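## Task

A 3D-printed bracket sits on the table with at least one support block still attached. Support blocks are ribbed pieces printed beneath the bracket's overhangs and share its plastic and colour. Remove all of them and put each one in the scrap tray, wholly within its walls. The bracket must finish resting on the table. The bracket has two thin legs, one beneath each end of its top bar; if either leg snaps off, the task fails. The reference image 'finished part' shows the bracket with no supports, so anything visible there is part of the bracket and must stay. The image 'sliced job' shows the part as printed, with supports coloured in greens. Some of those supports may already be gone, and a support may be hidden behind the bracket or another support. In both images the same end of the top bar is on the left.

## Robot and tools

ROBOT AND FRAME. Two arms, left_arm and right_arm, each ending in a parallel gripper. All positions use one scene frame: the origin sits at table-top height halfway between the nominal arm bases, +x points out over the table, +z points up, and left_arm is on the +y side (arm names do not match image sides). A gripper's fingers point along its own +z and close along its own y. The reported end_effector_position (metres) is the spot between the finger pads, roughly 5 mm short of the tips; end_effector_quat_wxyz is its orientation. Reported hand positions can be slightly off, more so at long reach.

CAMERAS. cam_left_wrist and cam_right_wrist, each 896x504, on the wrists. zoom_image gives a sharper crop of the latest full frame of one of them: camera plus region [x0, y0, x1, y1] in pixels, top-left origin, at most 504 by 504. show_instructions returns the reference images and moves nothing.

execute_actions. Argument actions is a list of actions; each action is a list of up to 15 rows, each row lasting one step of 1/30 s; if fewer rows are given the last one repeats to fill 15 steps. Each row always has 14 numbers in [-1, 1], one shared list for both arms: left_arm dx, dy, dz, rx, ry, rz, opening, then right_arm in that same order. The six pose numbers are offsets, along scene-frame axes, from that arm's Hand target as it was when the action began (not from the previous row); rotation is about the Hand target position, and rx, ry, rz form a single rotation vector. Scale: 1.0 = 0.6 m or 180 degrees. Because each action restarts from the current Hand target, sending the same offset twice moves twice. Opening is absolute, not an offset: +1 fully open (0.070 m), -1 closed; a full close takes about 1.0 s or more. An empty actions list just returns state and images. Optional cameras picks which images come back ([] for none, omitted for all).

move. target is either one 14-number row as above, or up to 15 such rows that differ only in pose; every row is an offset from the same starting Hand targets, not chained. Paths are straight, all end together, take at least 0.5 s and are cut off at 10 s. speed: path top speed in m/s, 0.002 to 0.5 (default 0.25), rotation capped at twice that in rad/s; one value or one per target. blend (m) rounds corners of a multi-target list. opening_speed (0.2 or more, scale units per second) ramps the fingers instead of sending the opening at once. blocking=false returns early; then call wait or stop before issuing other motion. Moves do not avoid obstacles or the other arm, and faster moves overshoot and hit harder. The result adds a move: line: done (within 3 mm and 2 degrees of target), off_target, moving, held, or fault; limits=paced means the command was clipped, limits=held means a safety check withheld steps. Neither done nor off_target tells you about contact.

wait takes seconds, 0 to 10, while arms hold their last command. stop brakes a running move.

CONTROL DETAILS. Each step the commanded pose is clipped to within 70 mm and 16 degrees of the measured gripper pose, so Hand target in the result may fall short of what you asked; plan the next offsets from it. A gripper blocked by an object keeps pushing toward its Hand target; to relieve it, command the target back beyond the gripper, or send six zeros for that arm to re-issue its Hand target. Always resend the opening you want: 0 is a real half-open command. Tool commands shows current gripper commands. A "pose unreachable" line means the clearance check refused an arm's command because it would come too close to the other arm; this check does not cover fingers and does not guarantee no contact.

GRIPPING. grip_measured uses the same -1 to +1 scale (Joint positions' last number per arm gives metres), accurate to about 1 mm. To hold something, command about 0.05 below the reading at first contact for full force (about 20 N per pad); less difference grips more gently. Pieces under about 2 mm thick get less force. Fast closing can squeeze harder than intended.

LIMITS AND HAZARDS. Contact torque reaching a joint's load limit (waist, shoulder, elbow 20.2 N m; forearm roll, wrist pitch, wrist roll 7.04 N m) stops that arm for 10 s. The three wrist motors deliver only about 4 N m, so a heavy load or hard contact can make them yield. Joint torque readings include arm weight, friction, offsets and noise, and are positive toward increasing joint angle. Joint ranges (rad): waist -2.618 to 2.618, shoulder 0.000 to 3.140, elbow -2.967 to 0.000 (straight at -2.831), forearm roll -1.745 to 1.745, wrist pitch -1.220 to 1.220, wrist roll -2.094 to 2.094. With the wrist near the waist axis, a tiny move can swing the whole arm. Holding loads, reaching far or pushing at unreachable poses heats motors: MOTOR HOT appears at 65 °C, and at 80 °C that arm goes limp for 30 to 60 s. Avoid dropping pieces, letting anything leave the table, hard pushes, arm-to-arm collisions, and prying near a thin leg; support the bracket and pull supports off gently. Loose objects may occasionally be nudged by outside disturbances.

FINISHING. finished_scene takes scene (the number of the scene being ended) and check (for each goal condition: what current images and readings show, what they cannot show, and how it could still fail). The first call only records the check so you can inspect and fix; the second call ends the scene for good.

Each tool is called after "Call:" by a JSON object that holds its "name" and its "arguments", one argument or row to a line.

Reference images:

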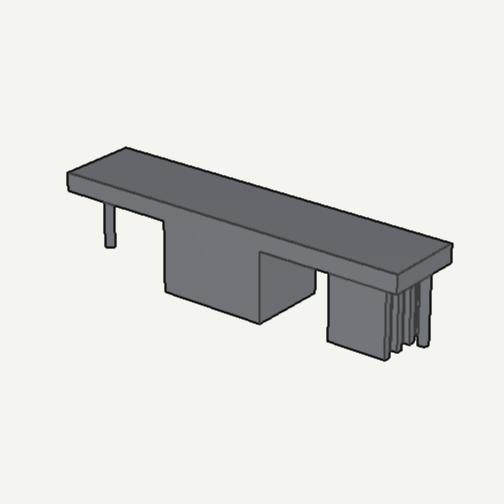

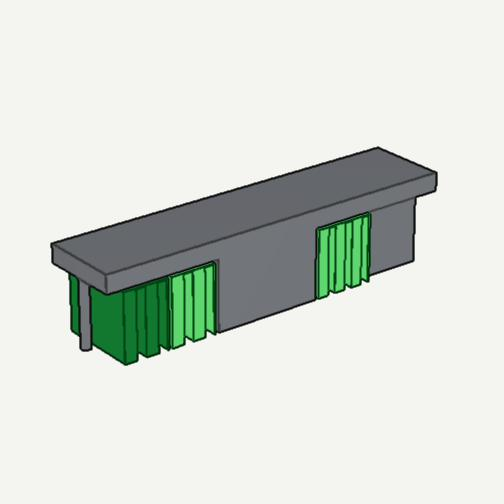

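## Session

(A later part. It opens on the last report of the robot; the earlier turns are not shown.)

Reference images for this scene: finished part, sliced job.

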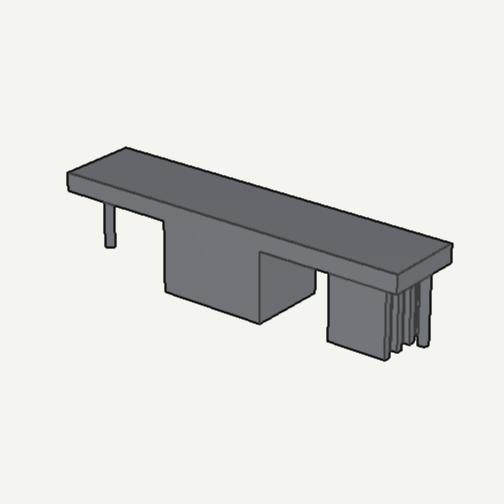

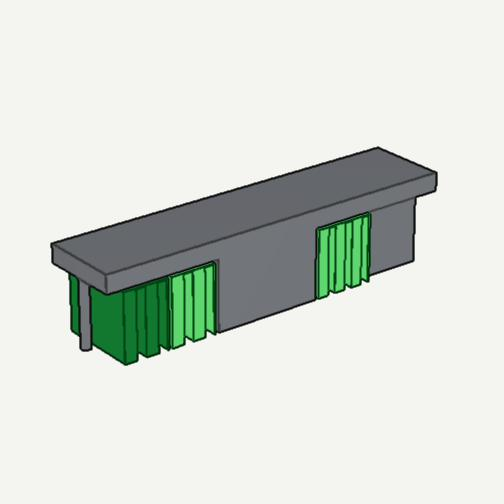

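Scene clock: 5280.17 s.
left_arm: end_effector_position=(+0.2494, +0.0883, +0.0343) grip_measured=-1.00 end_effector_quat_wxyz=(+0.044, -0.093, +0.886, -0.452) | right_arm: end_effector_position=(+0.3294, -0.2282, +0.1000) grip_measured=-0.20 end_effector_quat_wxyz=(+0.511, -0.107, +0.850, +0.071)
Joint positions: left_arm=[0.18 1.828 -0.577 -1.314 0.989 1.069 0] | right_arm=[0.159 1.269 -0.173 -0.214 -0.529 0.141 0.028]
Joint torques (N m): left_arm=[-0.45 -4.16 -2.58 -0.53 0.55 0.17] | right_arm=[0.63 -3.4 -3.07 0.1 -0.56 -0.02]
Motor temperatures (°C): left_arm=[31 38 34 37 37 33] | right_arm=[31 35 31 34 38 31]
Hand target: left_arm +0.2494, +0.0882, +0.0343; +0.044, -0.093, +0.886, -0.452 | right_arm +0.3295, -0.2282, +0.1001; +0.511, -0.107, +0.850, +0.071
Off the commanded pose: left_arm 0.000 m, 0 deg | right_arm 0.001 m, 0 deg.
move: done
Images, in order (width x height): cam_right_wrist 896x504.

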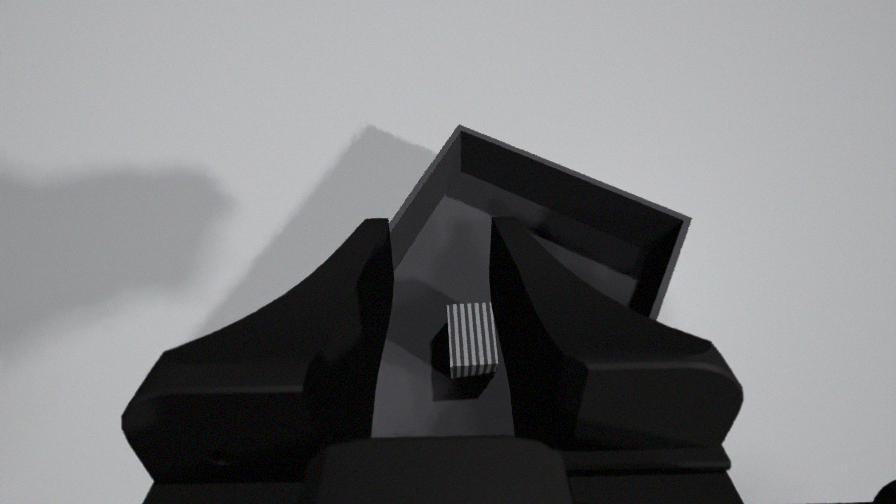

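Call:
{"name": "move", "arguments": {
  "target": [
    [0,0,0,0,0,0,-1,-0.0658,0.147,-0.0083,0,0,0.25,-0.38],
    [0,0,0,0,0,0,-1,-0.0658,0.297,-0.0333,0,0,0.4167,-0.38]
  ],
  "speed": 0.2,
  "blend": 0.02,
  "opening_speed": 0.4,
  "cameras": ["cam_right_wrist"]
}}

Scene clock: 5290.13 s.
left_arm: end_effector_position=(+0.2494, +0.0883, +0.0343) grip_measured=-1.00 end_effector_quat_wxyz=(+0.044, -0.093, +0.886, -0.452) | right_arm: end_effector_position=(+0.2903, -0.0512, +0.0770) grip_measured=-0.38 end_effector_quat_wxyz=(-0.359, +0.604, -0.611, -0.365)
Joint positions: left_arm=[0.18 1.828 -0.577 -1.314 0.989 1.069 0] | right_arm=[0.203 1.834 -0.72 -1.696 -1.059 0.638 0.022]
Joint torques (N m): left_arm=[-0.43 -4.17 -2.6 -0.51 0.56 0.17] | right_arm=[-0.38 -6.89 -1.64 0.78 -0.56 0]
Motor temperatures (°C): left_arm=[31 38 34 37 37 33] | right_arm=[31 34 31 34 38 31]
Hand target: left_arm +0.2494, +0.0882, +0.0343; +0.044, -0.093, +0.886, -0.452 | right_arm +0.2901, -0.0515, +0.0770; -0.359, +0.603, -0.612, -0.365
Off the commanded pose: left_arm 0.000 m, 0 deg | right_arm 0.003 m, 1 deg.
move: done
Images, in order (width x height): cam_right_wrist 896x504.

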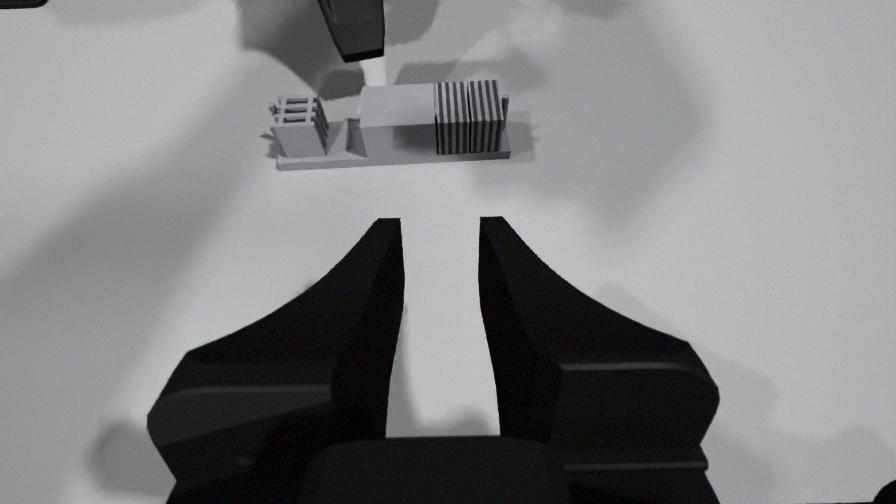

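Call:
{"name": "zoom_image", "arguments": {
  "camera": "cam_right_wrist",
  "region": [260, 60, 560, 230]
}}

Scaled by 1.680 from the camera's 896x504 image, which has a finer 1280x720 frame.

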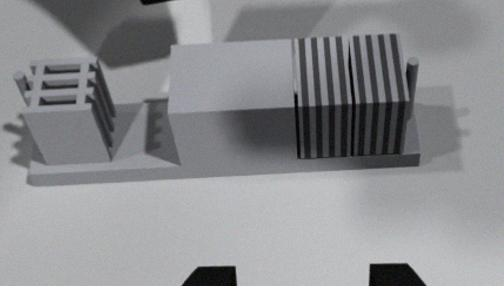

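Call:
{"name": "move", "arguments": {
  "target": [0.0933,0,0,0,0,0,-1,0.0068,0.1225,-0.0533,0.0358,-0.0037,0.0158,-0.38],
  "speed": 0.15
}}

Scene clock: 5349.20 s.
left_arm: end_effector_position=(+0.3055, +0.0898, +0.0334) grip_measured=-1.00 end_effector_quat_wxyz=(+0.043, -0.093, +0.887, -0.451) | right_arm: end_effector_position=(+0.2934, +0.0236, +0.0451) grip_measured=-0.38 end_effector_quat_wxyz=(-0.387, +0.600, -0.571, -0.406)
Joint positions: left_arm=[0.15 1.951 -0.812 -1.267 1.006 0.935 0] | right_arm=[0.415 2.083 -0.825 -1.403 -1.086 0.425 0.022]
Joint torques (N m): left_arm=[-0.42 -6.95 -2.96 -0.47 0.56 0.21] | right_arm=[-0.82 -8.62 -1.37 0.29 -0.75 0.13]
Motor temperatures (°C): left_arm=[31 38 34 37 37 33] | right_arm=[31 38 31 34 38 31]
Hand target: left_arm +0.3052, +0.0897, +0.0335; +0.043, -0.093, +0.887, -0.451 | right_arm +0.2936, +0.0231, +0.0455; -0.387, +0.599, -0.572, -0.405
Off the commanded pose: left_arm 0.002 m, 0 deg | right_arm 0.002 m, 0 deg.
move: done

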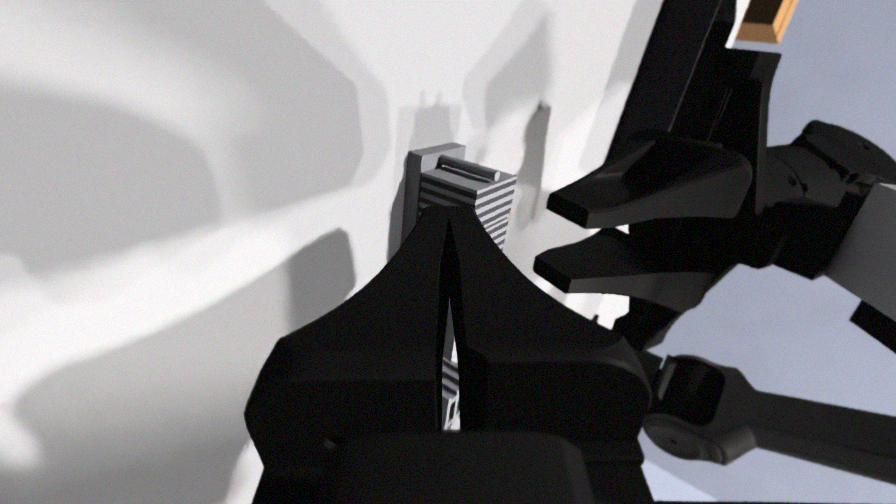

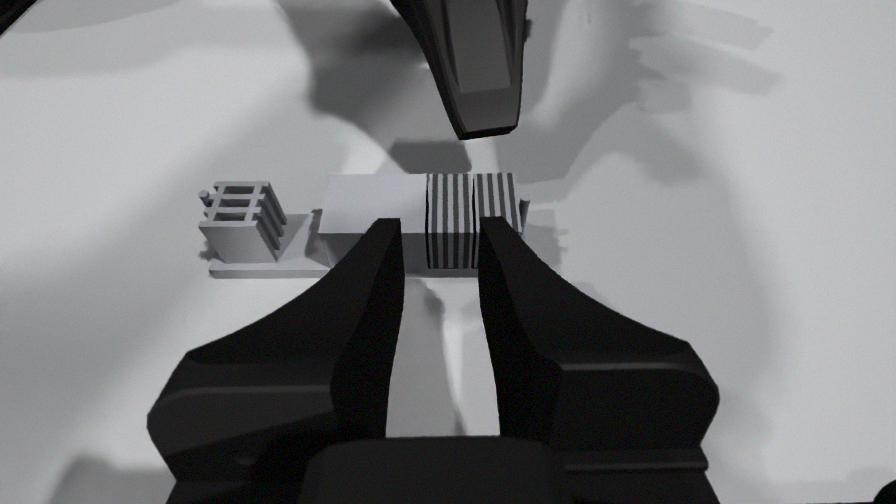

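Call:
{"name": "zoom_image", "arguments": {
  "camera": "cam_right_wrist",
  "region": [300, 150, 580, 300]
}}

Scaled by 1.800 from the camera's 896x504 image, which has a finer 1280x720 frame.

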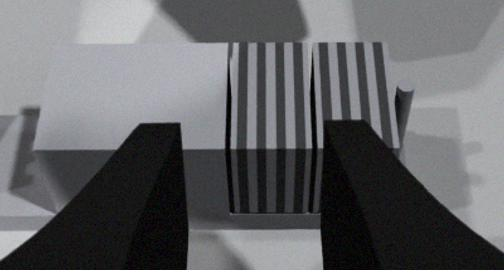

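Call:
{"name": "zoom_image", "arguments": {
  "camera": "cam_left_wrist",
  "region": [360, 120, 640, 320]
}}

Scaled by 1.800 from the camera's 896x504 image, which has a finer 1280x720 frame.

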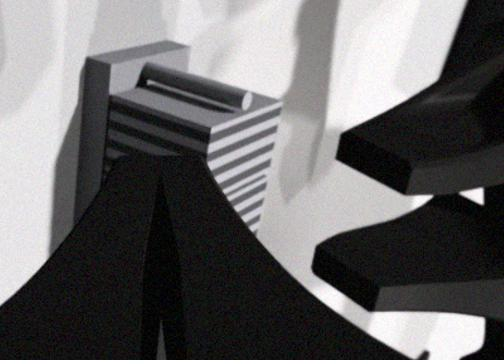

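Call:
{"name": "move", "arguments": {
  "target": [-0.0062,-0.0078,-0.0188,0,0,0,-1,0.0038,0.0065,-0.0437,0,0,0,-0.38],
  "speed": 0.08,
  "cameras": ["cam_right_wrist"]
}}

Scene clock: 5416.67 s.
left_arm: end_effector_position=(+0.3016, +0.0848, +0.0224) grip_measured=-1.00 end_effector_quat_wxyz=(+0.044, -0.093, +0.887, -0.451) | right_arm: end_effector_position=(+0.2957, +0.0269, +0.0185) grip_measured=-0.38 end_effector_quat_wxyz=(-0.386, +0.599, -0.572, -0.406)
Joint positions: left_arm=[0.135 1.978 -0.786 -1.313 0.986 0.995 0] | right_arm=[0.422 2.181 -0.843 -1.354 -1.098 0.338 0.022]
Joint torques (N m): left_arm=[-0.34 -6.2 -3.42 -0.47 0.57 0.07] | right_arm=[0.8 -8.9 -2.45 0.26 -0.81 0.09]
Motor temperatures (°C): left_arm=[31 41 34 37 37 33] | right_arm=[31 40 30 34 38 31]
Hand target: left_arm +0.3016, +0.0848, +0.0224; +0.043, -0.093, +0.887, -0.451 | right_arm +0.2957, +0.0272, +0.0192; -0.387, +0.599, -0.572, -0.406
Off the commanded pose: left_arm 0.000 m, 0 deg | right_arm 0.001 m, 0 deg.
move: done
Images, in order (width x height): cam_right_wrist 896x504.

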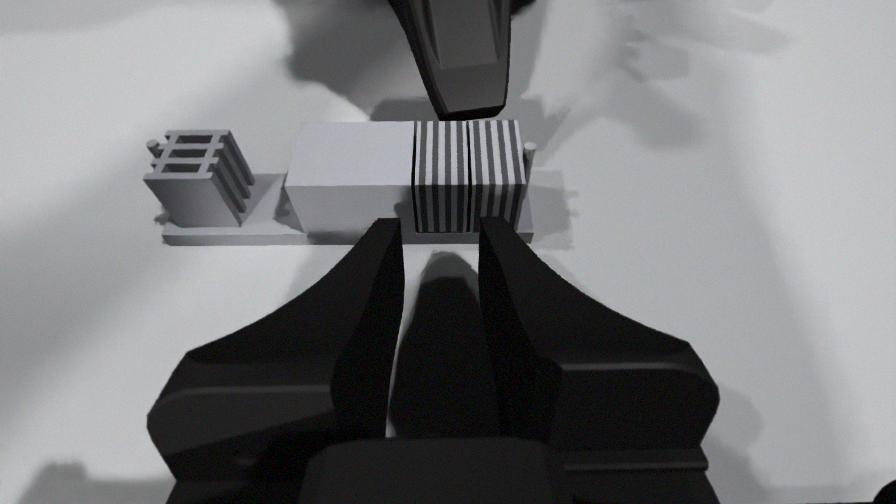

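Call:
{"name": "move", "arguments": {
  "target": [0,0,0,0,0,0,-1,0,0.0122,0,0,0,0,-0.38],
  "speed": 0.04,
  "cameras": []
}}

Call:
{"name": "move", "arguments": {
  "target": [0,0,0,0,0,0,-1,0,0.0025,0,0,0,0,-0.38],
  "speed": 0.03,
  "cameras": ["cam_right_wrist"]
}}

Scene clock: 5424.27 s.
left_arm: end_effector_position=(+0.3016, +0.0848, +0.0224) grip_measured=-1.00 end_effector_quat_wxyz=(+0.043, -0.093, +0.886, -0.451) | right_arm: end_effector_position=(+0.2955, +0.0346, +0.0196) grip_measured=-0.38 end_effector_quat_wxyz=(-0.387, +0.599, -0.571, -0.406)
Joint positions: left_arm=[0.135 1.978 -0.786 -1.313 0.986 0.994 0] | right_arm=[0.446 2.183 -0.856 -1.336 -1.09 0.346 0.022]
Joint torques (N m): left_arm=[1.15 -7.85 -4.01 -0.41 0.6 0.07] | right_arm=[0.17 -7.58 -2.37 0.4 -0.58 0.1]
Motor temperatures (°C): left_arm=[31 41 34 37 37 33] | right_arm=[31 40 30 34 39 31]
Hand target: left_arm +0.3016, +0.0848, +0.0224; +0.043, -0.093, +0.887, -0.451 | right_arm +0.2957, +0.0345, +0.0192; -0.387, +0.599, -0.572, -0.406
Off the commanded pose: left_arm 0.000 m, 0 deg | right_arm 0.000 m, 0 deg.
move: done
No camera images: "cameras" was empty.

Scene clock: 5424.97 s.
left_arm: end_effector_position=(+0.3016, +0.0848, +0.0224) grip_measured=-1.00 end_effector_quat_wxyz=(+0.043, -0.093, +0.886, -0.451) | right_arm: end_effector_position=(+0.2958, +0.0360, +0.0196) grip_measured=-0.38 end_effector_quat_wxyz=(-0.387, +0.599, -0.571, -0.406)
Joint positions: left_arm=[0.135 1.978 -0.786 -1.313 0.986 0.994 0] | right_arm=[0.45 2.184 -0.859 -1.333 -1.088 0.348 0.022]
Joint torques (N m): left_arm=[1.14 -7.86 -4.03 -0.41 0.6 0.07] | right_arm=[0.68 -7.5 -2.55 0.52 -0.56 0.13]
Motor temperatures (°C): left_arm=[31 41 34 37 37 33] | right_arm=[31 40 30 34 39 31]
Hand target: left_arm +0.3016, +0.0848, +0.0224; +0.043, -0.093, +0.887, -0.451 | right_arm +0.2957, +0.0361, +0.0193; -0.387, +0.599, -0.572, -0.406
Off the commanded pose: left_arm 0.000 m, 0 deg | right_arm 0.000 m, 0 deg.
move: done
Images, in order (width x height): cam_right_wrist 896x504.

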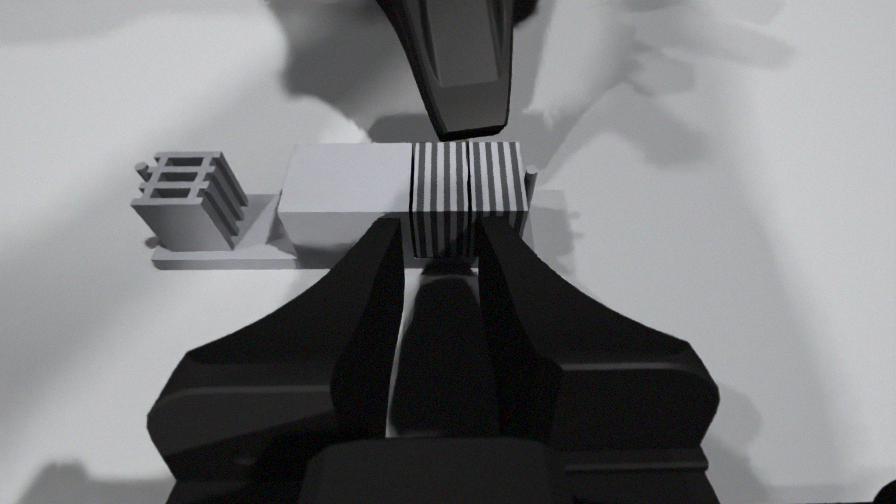

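Call:
{"name": "move", "arguments": {
  "target": [0,0,0,0,0,0,-1,0,0.0033,0,0,0,0,-0.38],
  "speed": 0.03,
  "cameras": ["cam_right_wrist"]
}}

Call:
{"name": "zoom_image", "arguments": {
  "camera": "cam_right_wrist",
  "region": [360, 120, 560, 290]
}}

Scene clock: 5429.27 s.
left_arm: end_effector_position=(+0.3016, +0.0848, +0.0224) grip_measured=-1.00 end_effector_quat_wxyz=(+0.043, -0.093, +0.886, -0.451) | right_arm: end_effector_position=(+0.2958, +0.0379, +0.0194) grip_measured=-0.38 end_effector_quat_wxyz=(-0.387, +0.599, -0.572, -0.406)
Joint positions: left_arm=[0.135 1.978 -0.786 -1.313 0.986 0.994 0] | right_arm=[0.456 2.186 -0.863 -1.328 -1.086 0.351 0.022]
Joint torques (N m): left_arm=[1.14 -7.82 -4.01 -0.42 0.59 0.07] | right_arm=[0.55 -7.55 -2.56 0.51 -0.57 0.12]
Motor temperatures (°C): left_arm=[31 41 34 37 37 33] | right_arm=[31 40 31 34 39 31]
Hand target: left_arm +0.3016, +0.0848, +0.0224; +0.043, -0.093, +0.887, -0.451 | right_arm +0.2957, +0.0381, +0.0193; -0.387, +0.599, -0.572, -0.406
Off the commanded pose: left_arm 0.000 m, 0 deg | right_arm 0.000 m, 0 deg.
move: done
Images, in order (width x height): cam_right_wrist 896x504.

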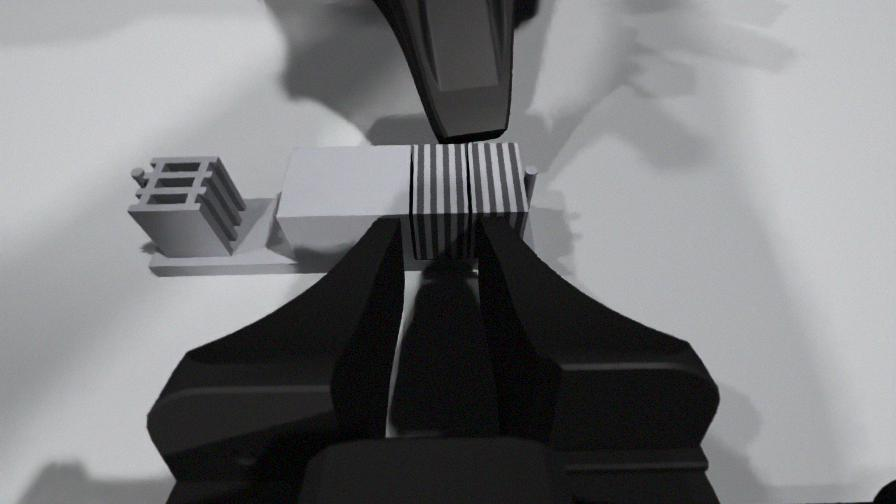

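Scaled by 2.520 from the camera's 896x504 image, which has a finer 1280x720 frame.

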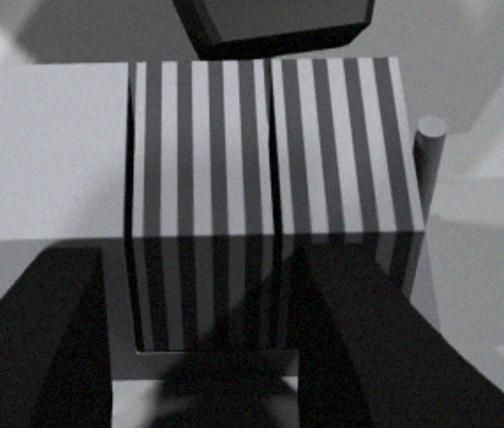

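Call:
{"name": "move", "arguments": {
  "target": [0,0,0,0,0,0,-1,0,0.0025,0,0,0,0,-0.38],
  "speed": 0.02,
  "cameras": []
}}

Call:
{"name": "move", "arguments": {
  "target": [0,0,0,0,0,0,-1,0,0.0025,0,0,0,0,-0.38],
  "speed": 0.02,
  "cameras": ["cam_right_wrist"]
}}

Scene clock: 5435.80 s.
left_arm: end_effector_position=(+0.3016, +0.0848, +0.0224) grip_measured=-1.00 end_effector_quat_wxyz=(+0.043, -0.093, +0.886, -0.451) | right_arm: end_effector_position=(+0.2957, +0.0395, +0.0194) grip_measured=-0.38 end_effector_quat_wxyz=(-0.387, +0.599, -0.571, -0.406)
Joint positions: left_arm=[0.135 1.978 -0.786 -1.313 0.986 0.994 0] | right_arm=[0.46 2.187 -0.866 -1.325 -1.084 0.352 0.022]
Joint torques (N m): left_arm=[1.13 -7.8 -3.98 -0.43 0.59 0.08] | right_arm=[0.64 -7.53 -2.53 0.53 -0.56 0.13]
Motor temperatures (°C): left_arm=[31 41 34 37 37 33] | right_arm=[31 39 31 34 39 31]
Hand target: left_arm +0.3016, +0.0848, +0.0224; +0.043, -0.093, +0.887, -0.451 | right_arm +0.2957, +0.0396, +0.0193; -0.387, +0.599, -0.572, -0.406
Off the commanded pose: left_arm 0.000 m, 0 deg | right_arm 0.000 m, 0 deg.
move: done
No camera images: "cameras" was empty.

Scene clock: 5436.50 s.
left_arm: end_effector_position=(+0.3016, +0.0848, +0.0224) grip_measured=-1.00 end_effector_quat_wxyz=(+0.043, -0.093, +0.886, -0.451) | right_arm: end_effector_position=(+0.2956, +0.0410, +0.0195) grip_measured=-0.38 end_effector_quat_wxyz=(-0.387, +0.599, -0.571, -0.406)
Joint positions: left_arm=[0.135 1.978 -0.786 -1.313 0.986 0.994 0] | right_arm=[0.465 2.188 -0.868 -1.321 -1.082 0.353 0.022]
Joint torques (N m): left_arm=[1.12 -7.8 -3.98 -0.43 0.59 0.08] | right_arm=[0.54 -7.56 -2.56 0.51 -0.57 0.12]
Motor temperatures (°C): left_arm=[31 41 34 37 37 33] | right_arm=[31 39 31 34 39 31]
Hand target: left_arm +0.3016, +0.0848, +0.0224; +0.043, -0.093, +0.887, -0.451 | right_arm +0.2957, +0.0411, +0.0193; -0.387, +0.599, -0.572, -0.406
Off the commanded pose: left_arm 0.000 m, 0 deg | right_arm 0.000 m, 0 deg.
move: done
Images, in order (width x height): cam_right_wrist 896x504.

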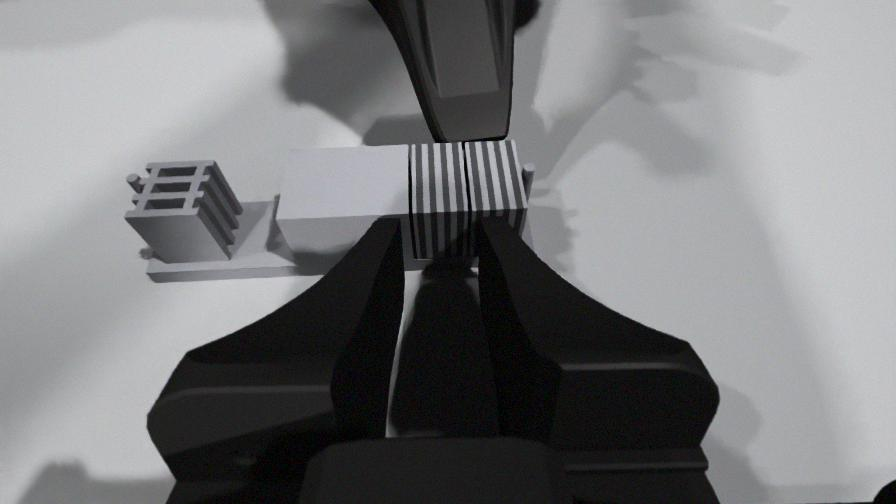

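Call:
{"name": "move", "arguments": {
  "target": [0,-0.0033,0,0,0,0,-1,0,0,0,0,0,0,-0.38],
  "speed": 0.03,
  "cameras": []
}}

Call:
{"name": "move", "arguments": {
  "target": [0,-0.0033,0,0,0,0,-1,0,0,0,0,0,0,-0.38],
  "speed": 0.03,
  "cameras": ["cam_right_wrist"]
}}

Scene clock: 5448.03 s.
left_arm: end_effector_position=(+0.3018, +0.0830, +0.0224) grip_measured=-1.00 end_effector_quat_wxyz=(+0.044, -0.093, +0.887, -0.451) | right_arm: end_effector_position=(+0.2956, +0.0410, +0.0195) grip_measured=-0.38 end_effector_quat_wxyz=(-0.387, +0.599, -0.571, -0.406)
Joint positions: left_arm=[0.129 1.978 -0.786 -1.318 0.983 0.994 0] | right_arm=[0.465 2.188 -0.868 -1.321 -1.082 0.353 0.022]
Joint torques (N m): left_arm=[-0.63 -7.82 -2.67 -0.68 0.45 0.07] | right_arm=[-0.25 -7.73 -1.96 0.2 -0.65 0.05]
Motor temperatures (°C): left_arm=[31 41 34 37 37 33] | right_arm=[31 39 31 34 39 31]
Hand target: left_arm +0.3016, +0.0829, +0.0224; +0.043, -0.093, +0.887, -0.451 | right_arm +0.2957, +0.0411, +0.0193; -0.387, +0.599, -0.572, -0.406
Off the commanded pose: left_arm 0.000 m, 0 deg | right_arm 0.000 m, 0 deg.
move: done
No camera images: "cameras" was empty.

Scene clock: 5448.73 s.
left_arm: end_effector_position=(+0.3019, +0.0811, +0.0224) grip_measured=-1.00 end_effector_quat_wxyz=(+0.044, -0.093, +0.887, -0.451) | right_arm: end_effector_position=(+0.2956, +0.0410, +0.0195) grip_measured=-0.38 end_effector_quat_wxyz=(-0.387, +0.599, -0.571, -0.406)
Joint positions: left_arm=[0.122 1.977 -0.785 -1.324 0.979 0.993 0] | right_arm=[0.465 2.188 -0.868 -1.321 -1.082 0.353 0.022]
Joint torques (N m): left_arm=[-1.09 -7.76 -2.6 -0.65 0.66 0.07] | right_arm=[-0.38 -7.74 -1.91 0.33 -0.65 0.04]
Motor temperatures (°C): left_arm=[31 41 34 37 37 33] | right_arm=[31 39 31 34 39 31]
Hand target: left_arm +0.3017, +0.0809, +0.0224; +0.043, -0.093, +0.887, -0.451 | right_arm +0.2957, +0.0411, +0.0193; -0.387, +0.599, -0.572, -0.406
Off the commanded pose: left_arm 0.000 m, 0 deg | right_arm 0.000 m, 0 deg.
move: done
Images, in order (width x height): cam_right_wrist 896x504.

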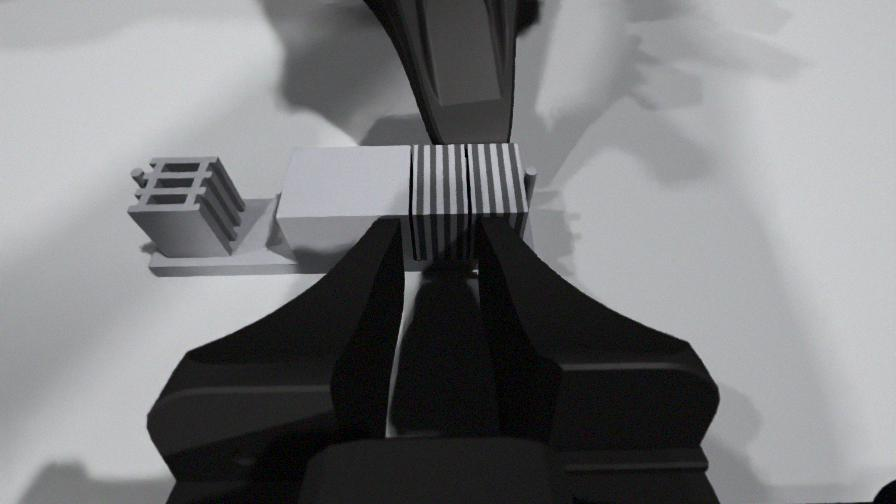

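Call:
{"name": "move", "arguments": {
  "target": [0,-0.0033,-0.0008,0,0,0,-1,0,0,0,0,0,0,-0.38],
  "speed": 0.03,
  "cameras": []
}}

Call:
{"name": "move", "arguments": {
  "target": [0,-0.0033,-0.0008,0,0,0,-1,0,0,0,0,0,0,-0.38],
  "speed": 0.03,
  "cameras": ["cam_right_wrist"]
}}

Scene clock: 5456.53 s.
left_arm: end_effector_position=(+0.3024, +0.0795, +0.0223) grip_measured=-1.00 end_effector_quat_wxyz=(+0.045, -0.093, +0.887, -0.451) | right_arm: end_effector_position=(+0.2959, +0.0408, +0.0195) grip_measured=-0.38 end_effector_quat_wxyz=(-0.387, +0.599, -0.571, -0.406)
Joint positions: left_arm=[0.116 1.977 -0.784 -1.332 0.975 0.994 0] | right_arm=[0.464 2.188 -0.868 -1.321 -1.082 0.353 0.022]
Joint torques (N m): left_arm=[-3.7 -4.46 -1.86 -0.56 1.12 0.22] | right_arm=[1.23 -7.96 -1.85 0.66 -0.75 -0.03]
Motor temperatures (°C): left_arm=[31 41 34 37 37 33] | right_arm=[31 39 31 34 39 31]
Hand target: left_arm +0.3017, +0.0789, +0.0219; +0.043, -0.093, +0.887, -0.451 | right_arm +0.2957, +0.0411, +0.0193; -0.387, +0.599, -0.572, -0.406
Off the commanded pose: left_arm 0.001 m, 0 deg | right_arm 0.000 m, 0 deg.
move: done
No camera images: "cameras" was empty.

Scene clock: 5457.23 s.
left_arm: end_effector_position=(+0.3025, +0.0777, +0.0216) grip_measured=-1.00 end_effector_quat_wxyz=(+0.045, -0.094, +0.887, -0.451) | right_arm: end_effector_position=(+0.2962, +0.0406, +0.0195) grip_measured=-0.38 end_effector_quat_wxyz=(-0.388, +0.599, -0.572, -0.406)
Joint positions: left_arm=[0.109 1.979 -0.784 -1.339 0.971 0.996 0] | right_arm=[0.463 2.188 -0.868 -1.321 -1.082 0.353 0.022]
Joint torques (N m): left_arm=[-8.67 -2.62 -0.57 -0.47 1.75 0.2] | right_arm=[4.25 -7.86 -2.81 0.66 -0.78 -0.05]
Motor temperatures (°C): left_arm=[31 41 34 37 37 33] | right_arm=[31 39 31 34 39 31]
Hand target: left_arm +0.3018, +0.0769, +0.0214; +0.043, -0.093, +0.887, -0.451 | right_arm +0.2957, +0.0411, +0.0193; -0.387, +0.599, -0.572, -0.406
Off the commanded pose: left_arm 0.001 m, 0 deg | right_arm 0.001 m, 0 deg.
move: done
Images, in order (width x height): cam_right_wrist 896x504.

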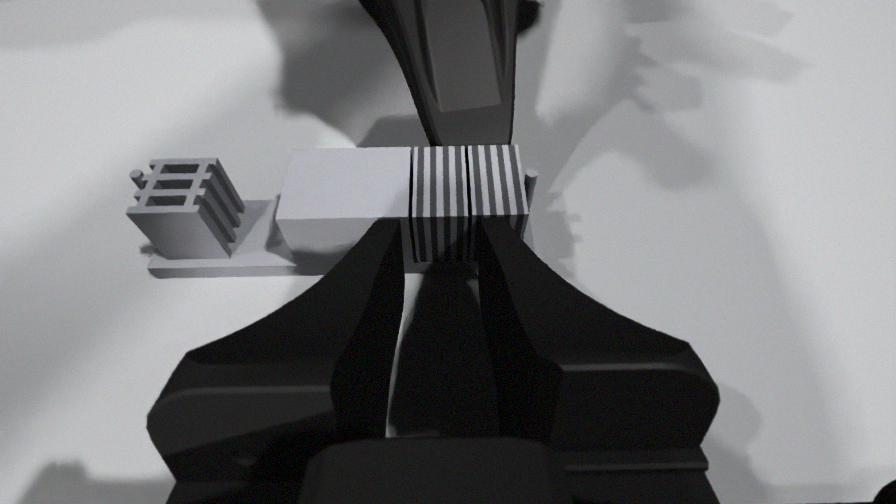

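Call:
{"name": "move", "arguments": {
  "target": [0,-0.0033,-0.0008,0,0,0,-1,0,0,0,0,0,0,-0.38],
  "speed": 0.03,
  "cameras": ["cam_right_wrist"]
}}

Scene clock: 5460.77 s.
left_arm: end_effector_position=(+0.3022, +0.0754, +0.0212) grip_measured=-1.00 end_effector_quat_wxyz=(+0.044, -0.093, +0.887, -0.451) | right_arm: end_effector_position=(+0.2958, +0.0408, +0.0195) grip_measured=-0.38 end_effector_quat_wxyz=(-0.387, +0.599, -0.571, -0.406)
Joint positions: left_arm=[0.101 1.98 -0.782 -1.346 0.968 0.998 0] | right_arm=[0.465 2.188 -0.868 -1.321 -1.082 0.353 0.022]
Joint torques (N m): left_arm=[-13.24 -4.52 -2.09 -0.99 3.68 0.25] | right_arm=[7.18 -7.89 -4.34 0.75 -1.46 -0.1]
Motor temperatures (°C): left_arm=[32 41 34 37 40 33] | right_arm=[32 39 31 34 40 31]
Hand target: left_arm +0.3018, +0.0750, +0.0210; +0.043, -0.093, +0.887, -0.451 | right_arm +0.2957, +0.0411, +0.0193; -0.387, +0.599, -0.572, -0.406
Off the commanded pose: left_arm 0.001 m, 0 deg | right_arm 0.000 m, 0 deg.
move: done
Images, in order (width x height): cam_right_wrist 896x504.

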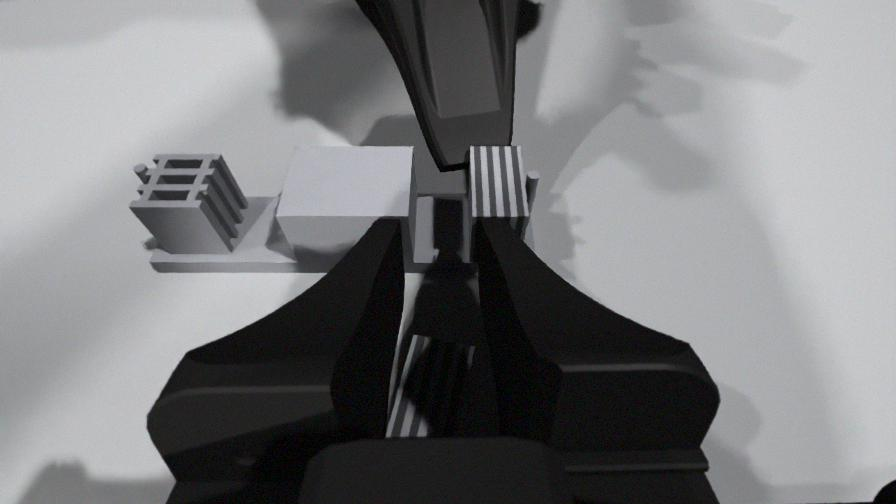

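Call:
{"name": "move", "arguments": {
  "target": [0,0.0333,0.0025,0,0,0,-1,0,0,0,0,0,0,-0.38],
  "speed": 0.06,
  "cameras": ["cam_right_wrist"]
}}

Call:
{"name": "zoom_image", "arguments": {
  "camera": "cam_right_wrist",
  "region": [320, 130, 580, 450]
}}

Scene clock: 5466.17 s.
left_arm: end_effector_position=(+0.3009, +0.0946, +0.0223) grip_measured=-1.00 end_effector_quat_wxyz=(+0.043, -0.092, +0.886, -0.451) | right_arm: end_effector_position=(+0.2956, +0.0416, +0.0198) grip_measured=-0.38 end_effector_quat_wxyz=(-0.388, +0.599, -0.571, -0.406)
Joint positions: left_arm=[0.17 1.981 -0.792 -1.281 1.003 0.996 0] | right_arm=[0.467 2.188 -0.87 -1.32 -1.082 0.353 0.022]
Joint torques (N m): left_arm=[1.15 -7.85 -4 -0.68 0.44 0.08] | right_arm=[-0.63 -8.05 -1.63 0.2 -0.54 0.1]
Motor temperatures (°C): left_arm=[33 40 34 37 46 33] | right_arm=[32 39 31 34 42 31]
Hand target: left_arm +0.3013, +0.0949, +0.0225; +0.043, -0.093, +0.887, -0.451 | right_arm +0.2957, +0.0411, +0.0193; -0.387, +0.599, -0.572, -0.406
Off the commanded pose: left_arm 0.001 m, 0 deg | right_arm 0.001 m, 0 deg.
move: done
Images, in order (width x height): cam_right_wrist 896x504.

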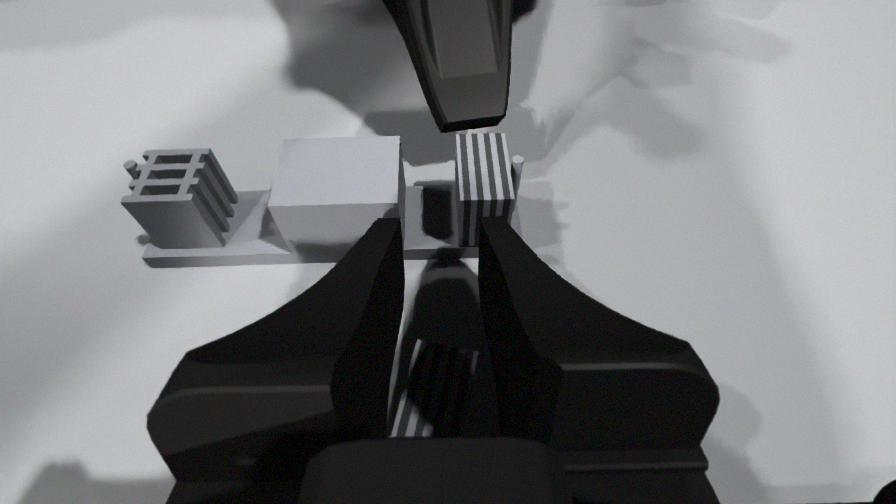

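Scaled by 1.575 from the camera's 896x504 image, which has a finer 1280x720 frame.

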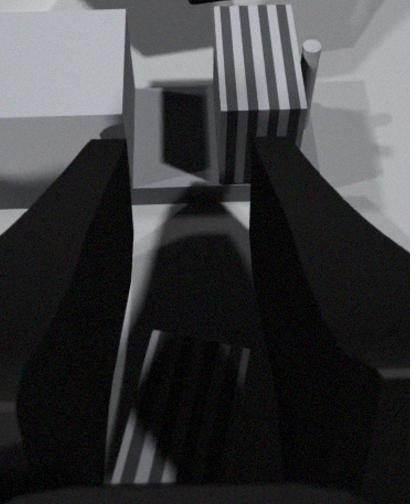

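Call:
{"name": "move", "arguments": {
  "target": [0,0,0,0,0,0,-1,0,-0.02,0.0,0,0,0,-0.38],
  "speed": 0.06,
  "cameras": ["cam_right_wrist"]
}}

Call:
{"name": "zoom_image", "arguments": {
  "camera": "cam_right_wrist",
  "region": [340, 250, 540, 450]
}}

Scene clock: 5491.83 s.
left_arm: end_effector_position=(+0.3009, +0.0946, +0.0223) grip_measured=-1.00 end_effector_quat_wxyz=(+0.043, -0.092, +0.886, -0.451) | right_arm: end_effector_position=(+0.2958, +0.0288, +0.0189) grip_measured=-0.38 end_effector_quat_wxyz=(-0.387, +0.599, -0.572, -0.406)
Joint positions: left_arm=[0.17 1.981 -0.792 -1.281 1.003 0.996 0] | right_arm=[0.428 2.181 -0.846 -1.35 -1.096 0.342 0.022]
Joint torques (N m): left_arm=[1.15 -7.85 -3.98 -0.69 0.44 0.13] | right_arm=[-0.2 -9.56 -1.33 0.42 -0.78 -0.05]
Motor temperatures (°C): left_arm=[32 41 34 37 40 33] | right_arm=[32 39 31 34 40 31]
Hand target: left_arm +0.3013, +0.0949, +0.0225; +0.043, -0.093, +0.887, -0.451 | right_arm +0.2957, +0.0290, +0.0192; -0.387, +0.599, -0.572, -0.406
Off the commanded pose: left_arm 0.001 m, 0 deg | right_arm 0.000 m, 0 deg.
move: done
Images, in order (width x height): cam_right_wrist 896x504.

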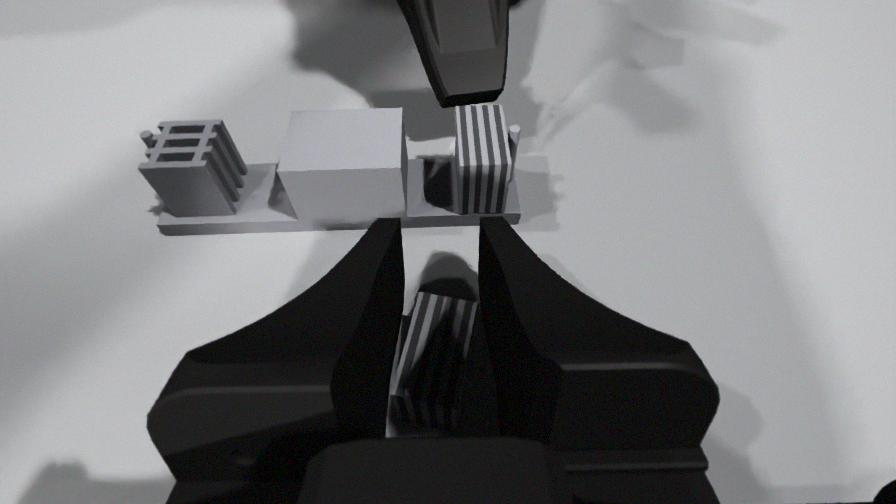

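Scaled by 2.520 from the camera's 896x504 image, which has a finer 1280x720 frame.

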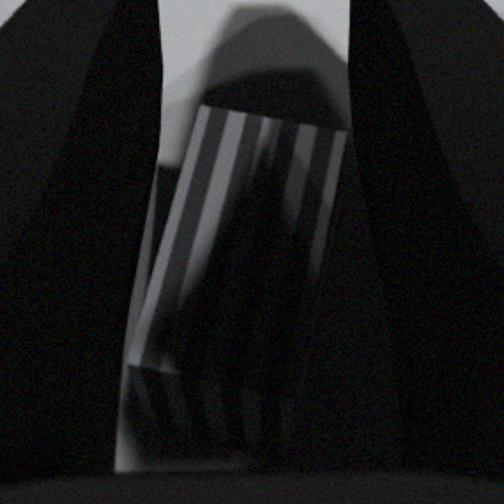

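Call:
{"name": "move", "arguments": {
  "target": [0,0,0,0,0,0,-1,0,0,0.0,0,0,0,0.0],
  "speed": 0.06,
  "opening_speed": 0.5,
  "cameras": []
}}

Call:
{"name": "move", "arguments": {
  "target": [0,0,0,0,0,0,-1,0.0037,-0.0413,-0.0045,0,0,-0.0633,0.0],
  "speed": 0.06,
  "cameras": ["cam_right_wrist"]
}}

Call:
{"name": "zoom_image", "arguments": {
  "camera": "cam_right_wrist",
  "region": [340, 150, 540, 350]
}}

Scene clock: 5516.23 s.
left_arm: end_effector_position=(+0.3009, +0.0946, +0.0223) grip_measured=-1.00 end_effector_quat_wxyz=(+0.043, -0.092, +0.886, -0.451) | right_arm: end_effector_position=(+0.2958, +0.0288, +0.0189) grip_measured=+0.00 end_effector_quat_wxyz=(-0.387, +0.599, -0.572, -0.406)
Joint positions: left_arm=[0.17 1.981 -0.792 -1.281 1.003 0.996 0] | right_arm=[0.428 2.181 -0.846 -1.35 -1.096 0.342 0.035]
Joint torques (N m): left_arm=[1.1 -7.81 -3.94 -0.68 0.45 0.21] | right_arm=[0.66 -9.42 -2.51 0.5 -0.57 0.06]
Motor temperatures (°C): left_arm=[32 41 34 37 38 33] | right_arm=[32 40 31 34 39 31]
Hand target: left_arm +0.3013, +0.0949, +0.0225; +0.043, -0.093, +0.887, -0.451 | right_arm +0.2957, +0.0290, +0.0192; -0.387, +0.599, -0.572, -0.406
Off the commanded pose: left_arm 0.001 m, 0 deg | right_arm 0.000 m, 0 deg.
move: done
No camera images: "cameras" was empty.

Scene clock: 5518.17 s.
left_arm: end_effector_position=(+0.3009, +0.0946, +0.0223) grip_measured=-1.00 end_effector_quat_wxyz=(+0.043, -0.092, +0.886, -0.451) | right_arm: end_effector_position=(+0.2976, +0.0045, +0.0166) grip_measured=+0.00 end_effector_quat_wxyz=(+0.425, -0.539, +0.628, +0.367)
Joint positions: left_arm=[0.17 1.981 -0.792 -1.281 1.003 0.996 0] | right_arm=[0.408 2.133 -0.654 -1.101 -1.106 0.174 0.035]
Joint torques (N m): left_arm=[1.09 -7.82 -3.93 -0.68 0.45 0.21] | right_arm=[-0.72 -8.71 -1.3 0 -0.81 0.07]
Motor temperatures (°C): left_arm=[32 41 34 37 38 33] | right_arm=[32 40 31 34 39 31]
Hand target: left_arm +0.3013, +0.0949, +0.0225; +0.043, -0.093, +0.887, -0.451 | right_arm +0.2977, +0.0046, +0.0167; +0.425, -0.539, +0.628, +0.367
Off the commanded pose: left_arm 0.001 m, 0 deg | right_arm 0.001 m, 0 deg.
move: done
Images, in order (width x height): cam_right_wrist 896x504.

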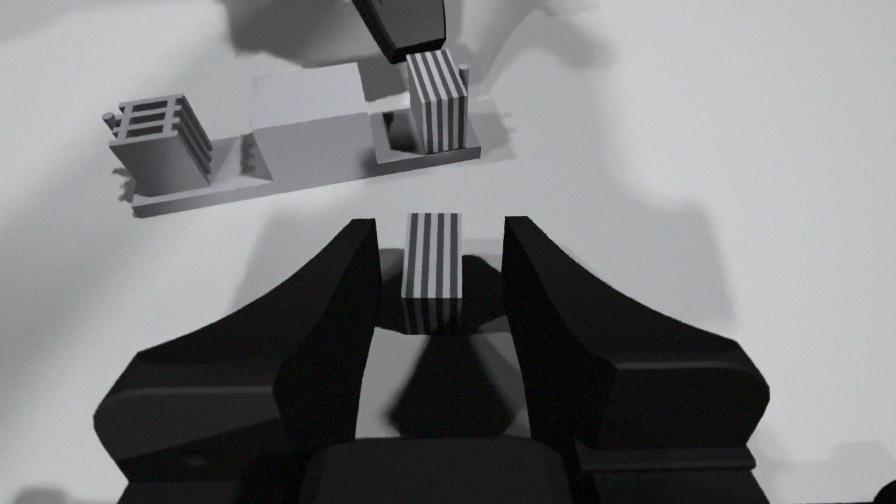

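Scaled by 2.520 from the camera's 896x504 image, which has a finer 1280x720 frame.

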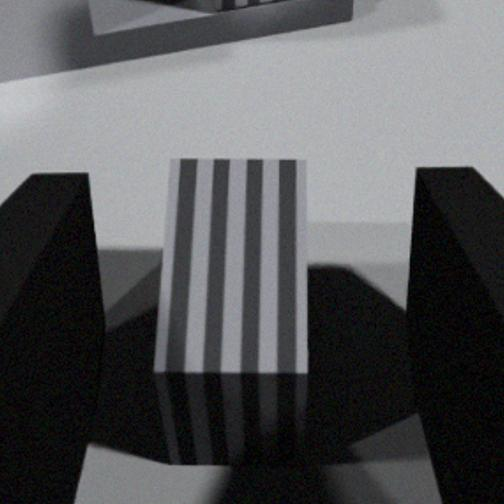

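Call:
{"name": "move", "arguments": {
  "target": [0,0,0,0,0,0,-1,-0.0036,0.0005,-0.0015,0,0,0,-0.3],
  "speed": 0.04,
  "opening_speed": 0.5,
  "cameras": []
}}

Call:
{"name": "move", "arguments": {
  "target": [0,0,0,0,0,0,-1,0,0,0,0,0,0,-0.62],
  "speed": 0.04,
  "opening_speed": 0.3,
  "cameras": ["cam_right_wrist"]
}}

Scene clock: 5540.27 s.
left_arm: end_effector_position=(+0.3009, +0.0946, +0.0223) grip_measured=-1.00 end_effector_quat_wxyz=(+0.043, -0.092, +0.886, -0.451) | right_arm: end_effector_position=(+0.2958, +0.0049, +0.0158) grip_measured=-0.30 end_effector_quat_wxyz=(+0.426, -0.539, +0.628, +0.367)
Joint positions: left_arm=[0.17 1.981 -0.792 -1.281 1.003 0.996 0] | right_arm=[0.412 2.135 -0.648 -1.093 -1.109 0.166 0.025]
Joint torques (N m): left_arm=[1.06 -7.8 -3.89 -0.68 0.45 0.21] | right_arm=[0.64 -6.7 -0.81 0.33 -0.82 -0.09]
Motor temperatures (°C): left_arm=[32 42 34 37 37 33] | right_arm=[32 39 31 34 39 31]
Hand target: left_arm +0.3013, +0.0949, +0.0225; +0.043, -0.093, +0.887, -0.451 | right_arm +0.2955, +0.0050, +0.0158; +0.425, -0.539, +0.628, +0.367
Off the commanded pose: left_arm 0.001 m, 0 deg | right_arm 0.000 m, 0 deg.
move: done
No camera images: "cameras" was empty.

Scene clock: 5541.53 s.
left_arm: end_effector_position=(+0.3009, +0.0946, +0.0223) grip_measured=-1.00 end_effector_quat_wxyz=(+0.043, -0.092, +0.886, -0.451) | right_arm: end_effector_position=(+0.2958, +0.0049, +0.0158) grip_measured=-0.57 end_effector_quat_wxyz=(+0.426, -0.539, +0.628, +0.367)
Joint positions: left_arm=[0.17 1.981 -0.792 -1.281 1.003 0.996 0] | right_arm=[0.412 2.135 -0.648 -1.093 -1.109 0.166 0.015]
Joint torques (N m): left_arm=[1.06 -7.79 -3.88 -0.67 0.45 0.21] | right_arm=[0.59 -6.88 -0.52 0.33 -0.83 -0.08]
Motor temperatures (°C): left_arm=[32 42 34 37 37 33] | right_arm=[32 39 31 34 39 31]
Hand target: left_arm +0.3013, +0.0949, +0.0225; +0.043, -0.093, +0.887, -0.451 | right_arm +0.2955, +0.0050, +0.0158; +0.425, -0.539, +0.628, +0.367
Off the commanded pose: left_arm 0.001 m, 0 deg | right_arm 0.000 m, 0 deg.
move: done
Images, in order (width x height): cam_right_wrist 896x504.

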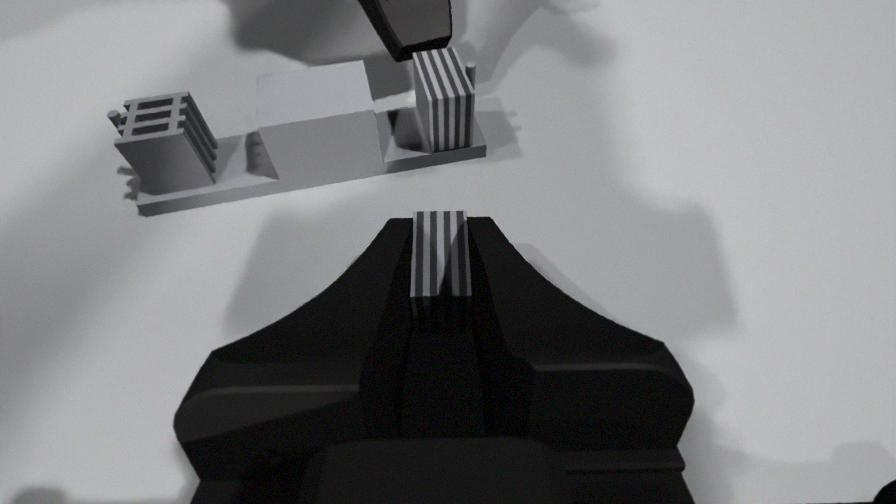

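Call:
{"name": "move", "arguments": {
  "target": [
    [0,0,0,0,0,0,-1,0,-0.0083,0.1153,0,0,0,-0.62],
    [0,0,0,0,0,0,-1,-0.0092,-0.2417,0.1237,0,0,-0.1189,-0.62],
    [0,0,0,0,0,0,-1,0.0742,-0.4,0.132,0,0,-0.3689,-0.62]
  ],
  "speed": [0.08,0.2,0.2],
  "blend": [0.02,0.03,0],
  "cameras": ["cam_right_wrist"]
}}

Scene clock: 5583.57 s.
left_arm: end_effector_position=(+0.3009, +0.0946, +0.0223) grip_measured=-1.00 end_effector_quat_wxyz=(+0.043, -0.092, +0.886, -0.451) | right_arm: end_effector_position=(+0.3399, -0.2348, +0.0967) grip_measured=-0.57 end_effector_quat_wxyz=(+0.558, -0.106, +0.819, +0.076)
Joint positions: left_arm=[0.17 1.981 -0.792 -1.281 1.003 0.996 0] | right_arm=[0.07 1.447 -0.116 -0.257 -0.879 0.095 0.015]
Joint torques (N m): left_arm=[1 -7.78 -3.82 -0.66 0.46 0.2] | right_arm=[0.21 -3.99 -3.64 -0.08 -0.71 0.05]
Motor temperatures (°C): left_arm=[31 42 34 37 37 33] | right_arm=[31 39 30 34 39 31]
Hand target: left_arm +0.3013, +0.0949, +0.0225; +0.043, -0.093, +0.887, -0.451 | right_arm +0.3401, -0.2349, +0.0969; +0.559, -0.106, +0.819, +0.076
Off the commanded pose: left_arm 0.001 m, 0 deg | right_arm 0.002 m, 0 deg.
move: done
Images, in order (width x height): cam_right_wrist 896x504.

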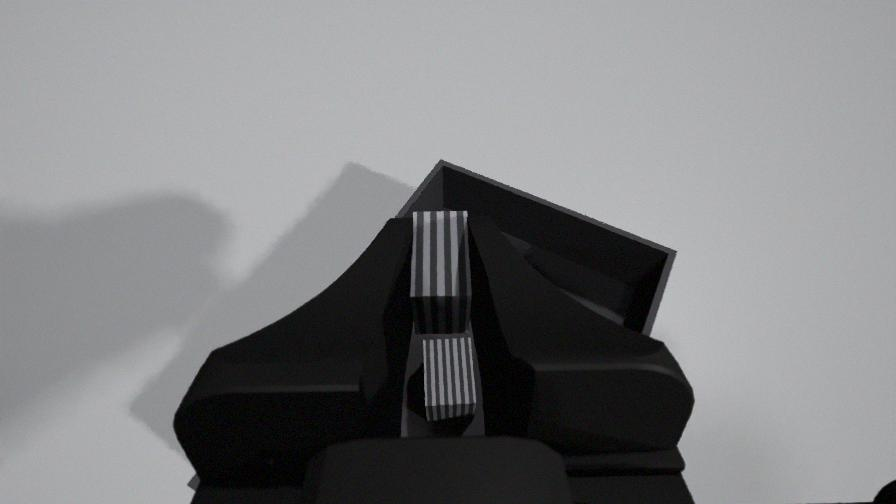

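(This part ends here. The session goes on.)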